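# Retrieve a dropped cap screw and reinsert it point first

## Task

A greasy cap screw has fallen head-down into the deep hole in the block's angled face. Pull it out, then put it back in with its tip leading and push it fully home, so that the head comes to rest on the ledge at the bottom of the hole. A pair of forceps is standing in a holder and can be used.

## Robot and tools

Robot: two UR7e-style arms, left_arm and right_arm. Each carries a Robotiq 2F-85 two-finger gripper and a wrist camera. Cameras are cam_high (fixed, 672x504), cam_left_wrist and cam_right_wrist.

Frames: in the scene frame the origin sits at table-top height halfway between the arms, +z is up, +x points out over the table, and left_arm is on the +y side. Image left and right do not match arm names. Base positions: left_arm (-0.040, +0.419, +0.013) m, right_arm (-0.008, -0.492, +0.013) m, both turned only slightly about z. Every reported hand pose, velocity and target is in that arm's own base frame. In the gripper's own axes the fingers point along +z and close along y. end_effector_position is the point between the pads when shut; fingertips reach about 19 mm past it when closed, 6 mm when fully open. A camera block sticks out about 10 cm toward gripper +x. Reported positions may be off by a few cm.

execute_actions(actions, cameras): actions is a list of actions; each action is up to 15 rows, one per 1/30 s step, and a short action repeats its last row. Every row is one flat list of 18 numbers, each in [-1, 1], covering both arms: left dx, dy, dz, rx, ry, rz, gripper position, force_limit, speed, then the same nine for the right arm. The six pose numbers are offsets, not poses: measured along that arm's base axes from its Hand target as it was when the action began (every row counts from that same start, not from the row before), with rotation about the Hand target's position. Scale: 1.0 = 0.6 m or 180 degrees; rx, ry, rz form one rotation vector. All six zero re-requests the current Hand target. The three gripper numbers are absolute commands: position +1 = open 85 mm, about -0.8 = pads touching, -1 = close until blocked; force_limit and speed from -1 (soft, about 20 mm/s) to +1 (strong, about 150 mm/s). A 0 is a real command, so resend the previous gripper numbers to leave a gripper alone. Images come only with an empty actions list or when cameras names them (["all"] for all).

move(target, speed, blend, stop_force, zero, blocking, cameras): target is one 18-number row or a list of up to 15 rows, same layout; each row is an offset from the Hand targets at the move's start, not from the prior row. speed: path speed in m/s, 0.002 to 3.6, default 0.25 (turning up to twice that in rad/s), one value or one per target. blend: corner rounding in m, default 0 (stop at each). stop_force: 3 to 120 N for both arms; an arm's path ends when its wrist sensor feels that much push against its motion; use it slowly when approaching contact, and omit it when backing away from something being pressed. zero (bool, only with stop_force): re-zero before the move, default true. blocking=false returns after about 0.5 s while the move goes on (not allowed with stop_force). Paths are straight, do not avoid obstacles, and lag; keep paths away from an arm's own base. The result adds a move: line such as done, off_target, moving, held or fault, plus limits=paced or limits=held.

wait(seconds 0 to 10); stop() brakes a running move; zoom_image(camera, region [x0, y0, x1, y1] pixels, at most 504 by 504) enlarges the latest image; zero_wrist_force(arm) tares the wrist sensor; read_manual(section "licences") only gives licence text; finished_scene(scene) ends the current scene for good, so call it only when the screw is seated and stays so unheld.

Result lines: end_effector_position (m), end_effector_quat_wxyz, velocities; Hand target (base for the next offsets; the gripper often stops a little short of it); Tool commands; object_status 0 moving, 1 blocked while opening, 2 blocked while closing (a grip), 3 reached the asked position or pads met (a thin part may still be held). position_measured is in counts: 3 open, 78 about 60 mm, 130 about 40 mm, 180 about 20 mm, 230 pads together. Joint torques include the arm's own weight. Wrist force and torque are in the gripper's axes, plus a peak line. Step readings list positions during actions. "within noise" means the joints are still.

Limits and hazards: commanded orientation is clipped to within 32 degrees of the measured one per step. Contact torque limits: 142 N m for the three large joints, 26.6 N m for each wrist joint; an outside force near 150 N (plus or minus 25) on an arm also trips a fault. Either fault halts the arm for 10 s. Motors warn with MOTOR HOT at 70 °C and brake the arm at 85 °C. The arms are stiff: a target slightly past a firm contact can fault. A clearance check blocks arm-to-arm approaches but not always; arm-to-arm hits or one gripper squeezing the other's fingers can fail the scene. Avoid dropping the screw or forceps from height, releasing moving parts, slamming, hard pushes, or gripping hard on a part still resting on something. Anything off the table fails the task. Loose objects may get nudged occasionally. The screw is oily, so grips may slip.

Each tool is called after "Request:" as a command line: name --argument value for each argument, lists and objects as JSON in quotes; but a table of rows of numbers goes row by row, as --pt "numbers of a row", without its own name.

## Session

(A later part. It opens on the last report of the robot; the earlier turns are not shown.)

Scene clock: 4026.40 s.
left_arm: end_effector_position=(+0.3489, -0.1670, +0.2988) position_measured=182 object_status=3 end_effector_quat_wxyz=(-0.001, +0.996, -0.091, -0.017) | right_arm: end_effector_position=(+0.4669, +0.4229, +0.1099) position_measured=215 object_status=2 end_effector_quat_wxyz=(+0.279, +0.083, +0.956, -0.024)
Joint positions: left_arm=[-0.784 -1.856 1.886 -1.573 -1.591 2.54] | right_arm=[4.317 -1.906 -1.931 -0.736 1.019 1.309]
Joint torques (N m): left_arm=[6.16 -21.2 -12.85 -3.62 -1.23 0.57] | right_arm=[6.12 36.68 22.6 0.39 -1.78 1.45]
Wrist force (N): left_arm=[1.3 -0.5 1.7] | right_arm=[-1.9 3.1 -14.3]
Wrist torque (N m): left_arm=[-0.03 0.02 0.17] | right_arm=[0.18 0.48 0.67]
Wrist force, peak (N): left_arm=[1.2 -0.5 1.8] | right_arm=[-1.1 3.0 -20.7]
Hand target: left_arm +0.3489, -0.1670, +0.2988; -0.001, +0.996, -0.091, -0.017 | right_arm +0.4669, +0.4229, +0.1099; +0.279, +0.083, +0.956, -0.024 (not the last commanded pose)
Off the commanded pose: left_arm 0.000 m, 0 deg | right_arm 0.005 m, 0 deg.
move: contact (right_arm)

Request:
move --pt "0 0 0 0 0 0 -0.42 0 -1 -0.00882 0.00154 0.01406 0 0 0 -0.7 -0.5 -1" --pt "0 0 0 0 0 0 -0.42 0 -1 -0.06722 0.01174 0.1146 0 0 0 -0.7 -0.5 -1" --speed '[0.02,0.06]' --blend '[0.003,0]' --cameras '["cam_right_wrist","cam_left_wrist"]'

Request:
zoom_image --camera "cam_right_wrist" --region '[240, 160, 440, 310]'

Scene clock: 4040.90 s.
left_arm: end_effector_position=(+0.3489, -0.1670, +0.2988) position_measured=182 object_status=3 end_effector_quat_wxyz=(-0.001, +0.996, -0.091, -0.017) | right_arm: end_effector_position=(+0.4265, +0.4301, +0.1787) position_measured=215 object_status=2 end_effector_quat_wxyz=(+0.279, +0.083, +0.956, -0.024)
Joint positions: left_arm=[-0.784 -1.856 1.886 -1.573 -1.591 2.54] | right_arm=[4.393 -1.764 -1.893 -0.962 1.011 1.398]
Joint torques (N m): left_arm=[6.02 -21.02 -12.77 -3.63 -1.22 0.85] | right_arm=[-12.67 20.66 12.15 3.02 -2.03 -1.64]
Wrist force (N): left_arm=[1.1 -0.5 1.5] | right_arm=[-2.6 2.7 -0.1]
Wrist torque (N m): left_arm=[-0.02 0.05 0.17] | right_arm=[0.16 0.52 0.68]
Wrist force, peak (N): left_arm=[1.2 -0.7 1.8] | right_arm=[-1.6 3.1 -14.4]
Hand target: left_arm +0.3489, -0.1670, +0.2988; -0.001, +0.996, -0.091, -0.017 | right_arm +0.4266, +0.4300, +0.1786; +0.279, +0.083, +0.956, -0.024
Off the commanded pose: left_arm 0.000 m, 0 deg | right_arm 0.000 m, 0 deg.
move: done
Images, in order (width x height): cam_left_wrist 672x504, cam_right_wrist 672x504.

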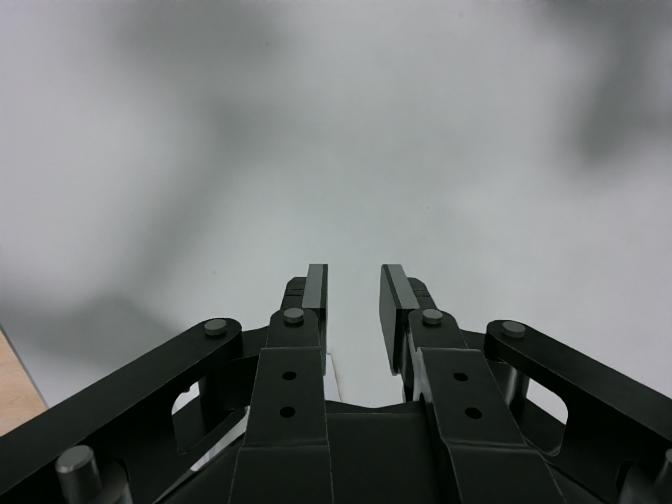

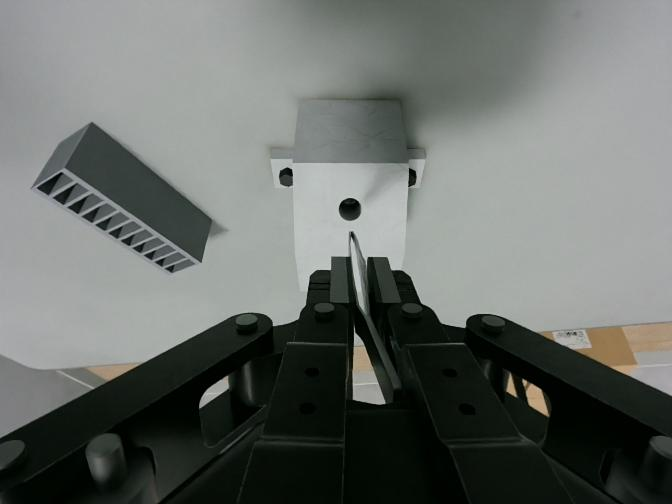

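Scaled by 2.520 from the camera's 672x504 image, which has a finer 960x720 frame.

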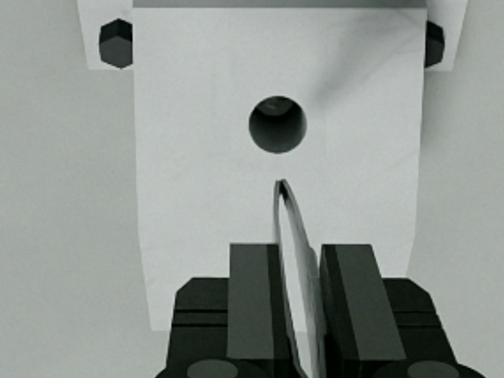

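Request:
zoom_image --camera "cam_right_wrist" --region '[330, 190, 370, 230]'

Scaled by 12.600 from the camera's 672x504 image, which has a finer 960x720 frame.

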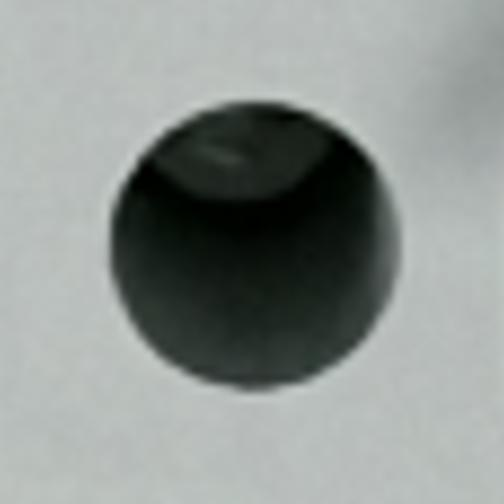

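Request:
move --target '[0,0,0,0,0,0,-0.42,0,-1,-0.02215,0.00387,-0.01432,0,0,0,-0.7,-0.5,-1]' --speed 0.06

Request:
move --target '[0,0,0,0,0,0,-0.42,0,-1,0.03703,-0.00647,-0.05904,0,0,0,-0.7,-0.5,-1]' --speed 0.015 --stop_force 3 --cameras '["cam_right_wrist"]'

Scene clock: 4120.83 s.
left_arm: end_effector_position=(+0.3489, -0.1670, +0.2988) position_measured=182 object_status=3 end_effector_quat_wxyz=(-0.001, +0.996, -0.091, -0.017) | right_arm: end_effector_position=(+0.4131, +0.4324, +0.1700) position_measured=215 object_status=2 end_effector_quat_wxyz=(+0.279, +0.083, +0.956, -0.024) end_effector_velocity=(+0.002, +0.000, +0.002) end_effector_angular_velocity=(+0.000, -0.002, +0.002)
Joint positions: left_arm=[-0.784 -1.856 1.886 -1.573 -1.591 2.54] | right_arm=[4.419 -1.761 -1.918 -0.957 1.008 1.428]
Joint velocities: left_arm=[within noise] | right_arm=[-0.003 0 0.004 0 -0.002 -0.006]
Joint torques (N m): left_arm=[6.37 -21.1 -12.99 -3.6 -1.19 1.18] | right_arm=[-12.33 35.32 29.47 2.96 -2.88 -1.54]
Wrist force (N): left_arm=[1.3 -0.6 1.6] | right_arm=[-2.6 2.8 -0.2]
Wrist torque (N m): left_arm=[-0.04 0.03 0.17] | right_arm=[0.17 0.51 0.66]
Wrist force, peak (N): left_arm=[1.3 -0.5 1.8] | right_arm=[-3.4 2.6 0.2]
Hand target: left_arm +0.3489, -0.1670, +0.2988; -0.001, +0.996, -0.091, -0.017 | right_arm +0.4133, +0.4323, +0.1700; +0.279, +0.083, +0.956, -0.024
Off the commanded pose: left_arm 0.000 m, 0 deg | right_arm 0.000 m, 0 deg.
move: done

Scene clock: 4124.43 s.
left_arm: end_effector_position=(+0.3489, -0.1670, +0.2988) position_measured=182 object_status=3 end_effector_quat_wxyz=(-0.001, +0.996, -0.091, -0.017) | right_arm: end_effector_position=(+0.4321, +0.4290, +0.1400) position_measured=215 object_status=2 end_effector_quat_wxyz=(+0.279, +0.083, +0.956, -0.024)
Joint positions: left_arm=[-0.784 -1.856 1.886 -1.573 -1.591 2.54] | right_arm=[4.382 -1.822 -1.938 -0.853 1.012 1.385]
Joint torques (N m): left_arm=[5.56 -21.16 -13.17 -3.5 -1.2 1.44] | right_arm=[9.33 38.07 26.13 3.46 -3.38 1.54]
Wrist force (N): left_arm=[1.1 -0.4 1.4] | right_arm=[-2.4 2.8 -5.3]
Wrist torque (N m): left_arm=[-0.01 0.05 0.17] | right_arm=[0.16 0.51 0.62]
Wrist force, peak (N): left_arm=[1.2 -0.7 1.8] | right_arm=[-0.2 2.3 -28.1]
Hand target: left_arm +0.3489, -0.1670, +0.2988; -0.001, +0.996, -0.091, -0.017 | right_arm +0.4321, +0.4290, +0.1400; +0.279, +0.083, +0.956, -0.024 (not the last commanded pose)
Off the commanded pose: left_arm 0.000 m, 0 deg | right_arm 0.006 m, 0 deg.
move: contact (right_arm)
Images, in order (width x height): cam_right_wrist 672x504.

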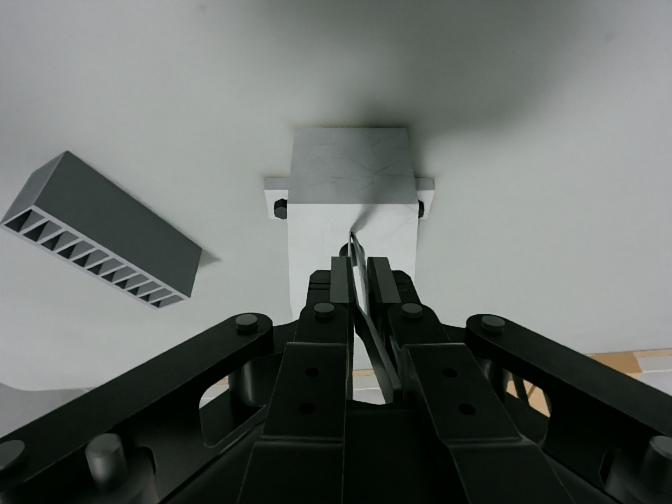

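Request:
move --pt "0 0 0 0 0 0 -0.42 0 -1 -0.03527 0.00616 0.05623 0 0 0 -0.7 -0.5 -1" --pt "0 0 0 0 0 0 -0.42 0 -1 0.06217 0.00283 0.14317 0 0 0 -0.7 -0.5 -1" --speed '[0.04,0.1]' --blend '[0.01,0]' --cameras '["cam_right_wrist"]'

Request:
zoom_image --camera "cam_right_wrist" --region '[310, 70, 390, 130]'

Scene clock: 4186.00 s.
left_arm: end_effector_position=(+0.3489, -0.1670, +0.2988) position_measured=182 object_status=3 end_effector_quat_wxyz=(-0.001, +0.996, -0.091, -0.017) | right_arm: end_effector_position=(+0.4694, +0.4307, +0.2257) position_measured=215 object_status=2 end_effector_quat_wxyz=(+0.279, +0.083, +0.957, -0.024)
Joint positions: left_arm=[-0.784 -1.856 1.886 -1.573 -1.591 2.54] | right_arm=[4.318 -1.776 -1.758 -1.04 1.019 1.311]
Joint torques (N m): left_arm=[4.99 -20.81 -12.95 -3.44 -1.15 1.49] | right_arm=[4.77 40.68 25.72 4.48 -2.39 -0.15]
Wrist force (N): left_arm=[1.2 -0.6 1.6] | right_arm=[-2.5 3.0 -0.4]
Wrist torque (N m): left_arm=[-0.03 0.04 0.17] | right_arm=[0.21 0.50 0.58]
Wrist force, peak (N): left_arm=[1.4 -0.6 1.7] | right_arm=[-2.6 2.8 -5.4]
Hand target: left_arm +0.3489, -0.1670, +0.2988; -0.001, +0.996, -0.091, -0.017 | right_arm +0.4694, +0.4307, +0.2259; +0.279, +0.083, +0.956, -0.024
Off the commanded pose: left_arm 0.000 m, 0 deg | right_arm 0.000 m, 0 deg.
move: done
Images, in order (width x height): cam_right_wrist 672x504.

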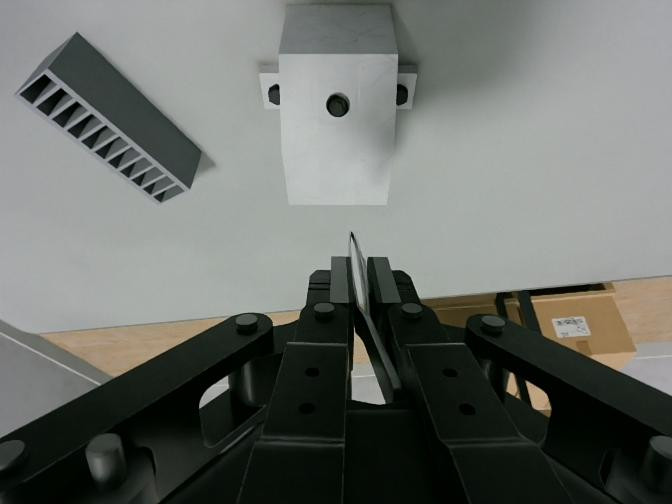

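Scaled by 6.300 from the camera's 672x504 image, which has a finer 960x720 frame.

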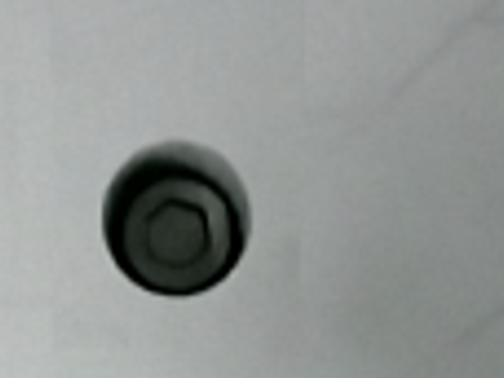

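Request:
zoom_image --camera "cam_right_wrist" --region '[323, 90, 353, 120]'

Scaled by 16.800 from the camera's 672x504 image, which has a finer 960x720 frame.

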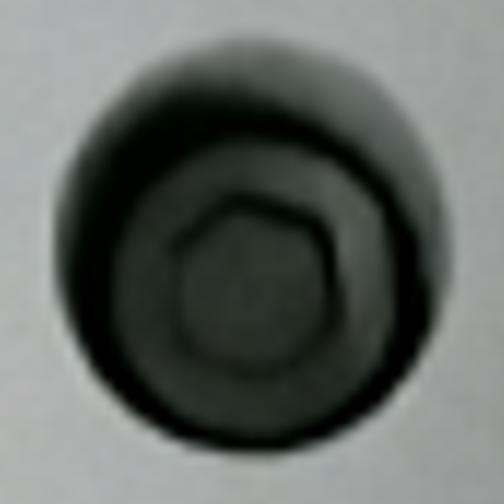

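Request:
finished_scene --scene 1

The scene is finished: the task was done.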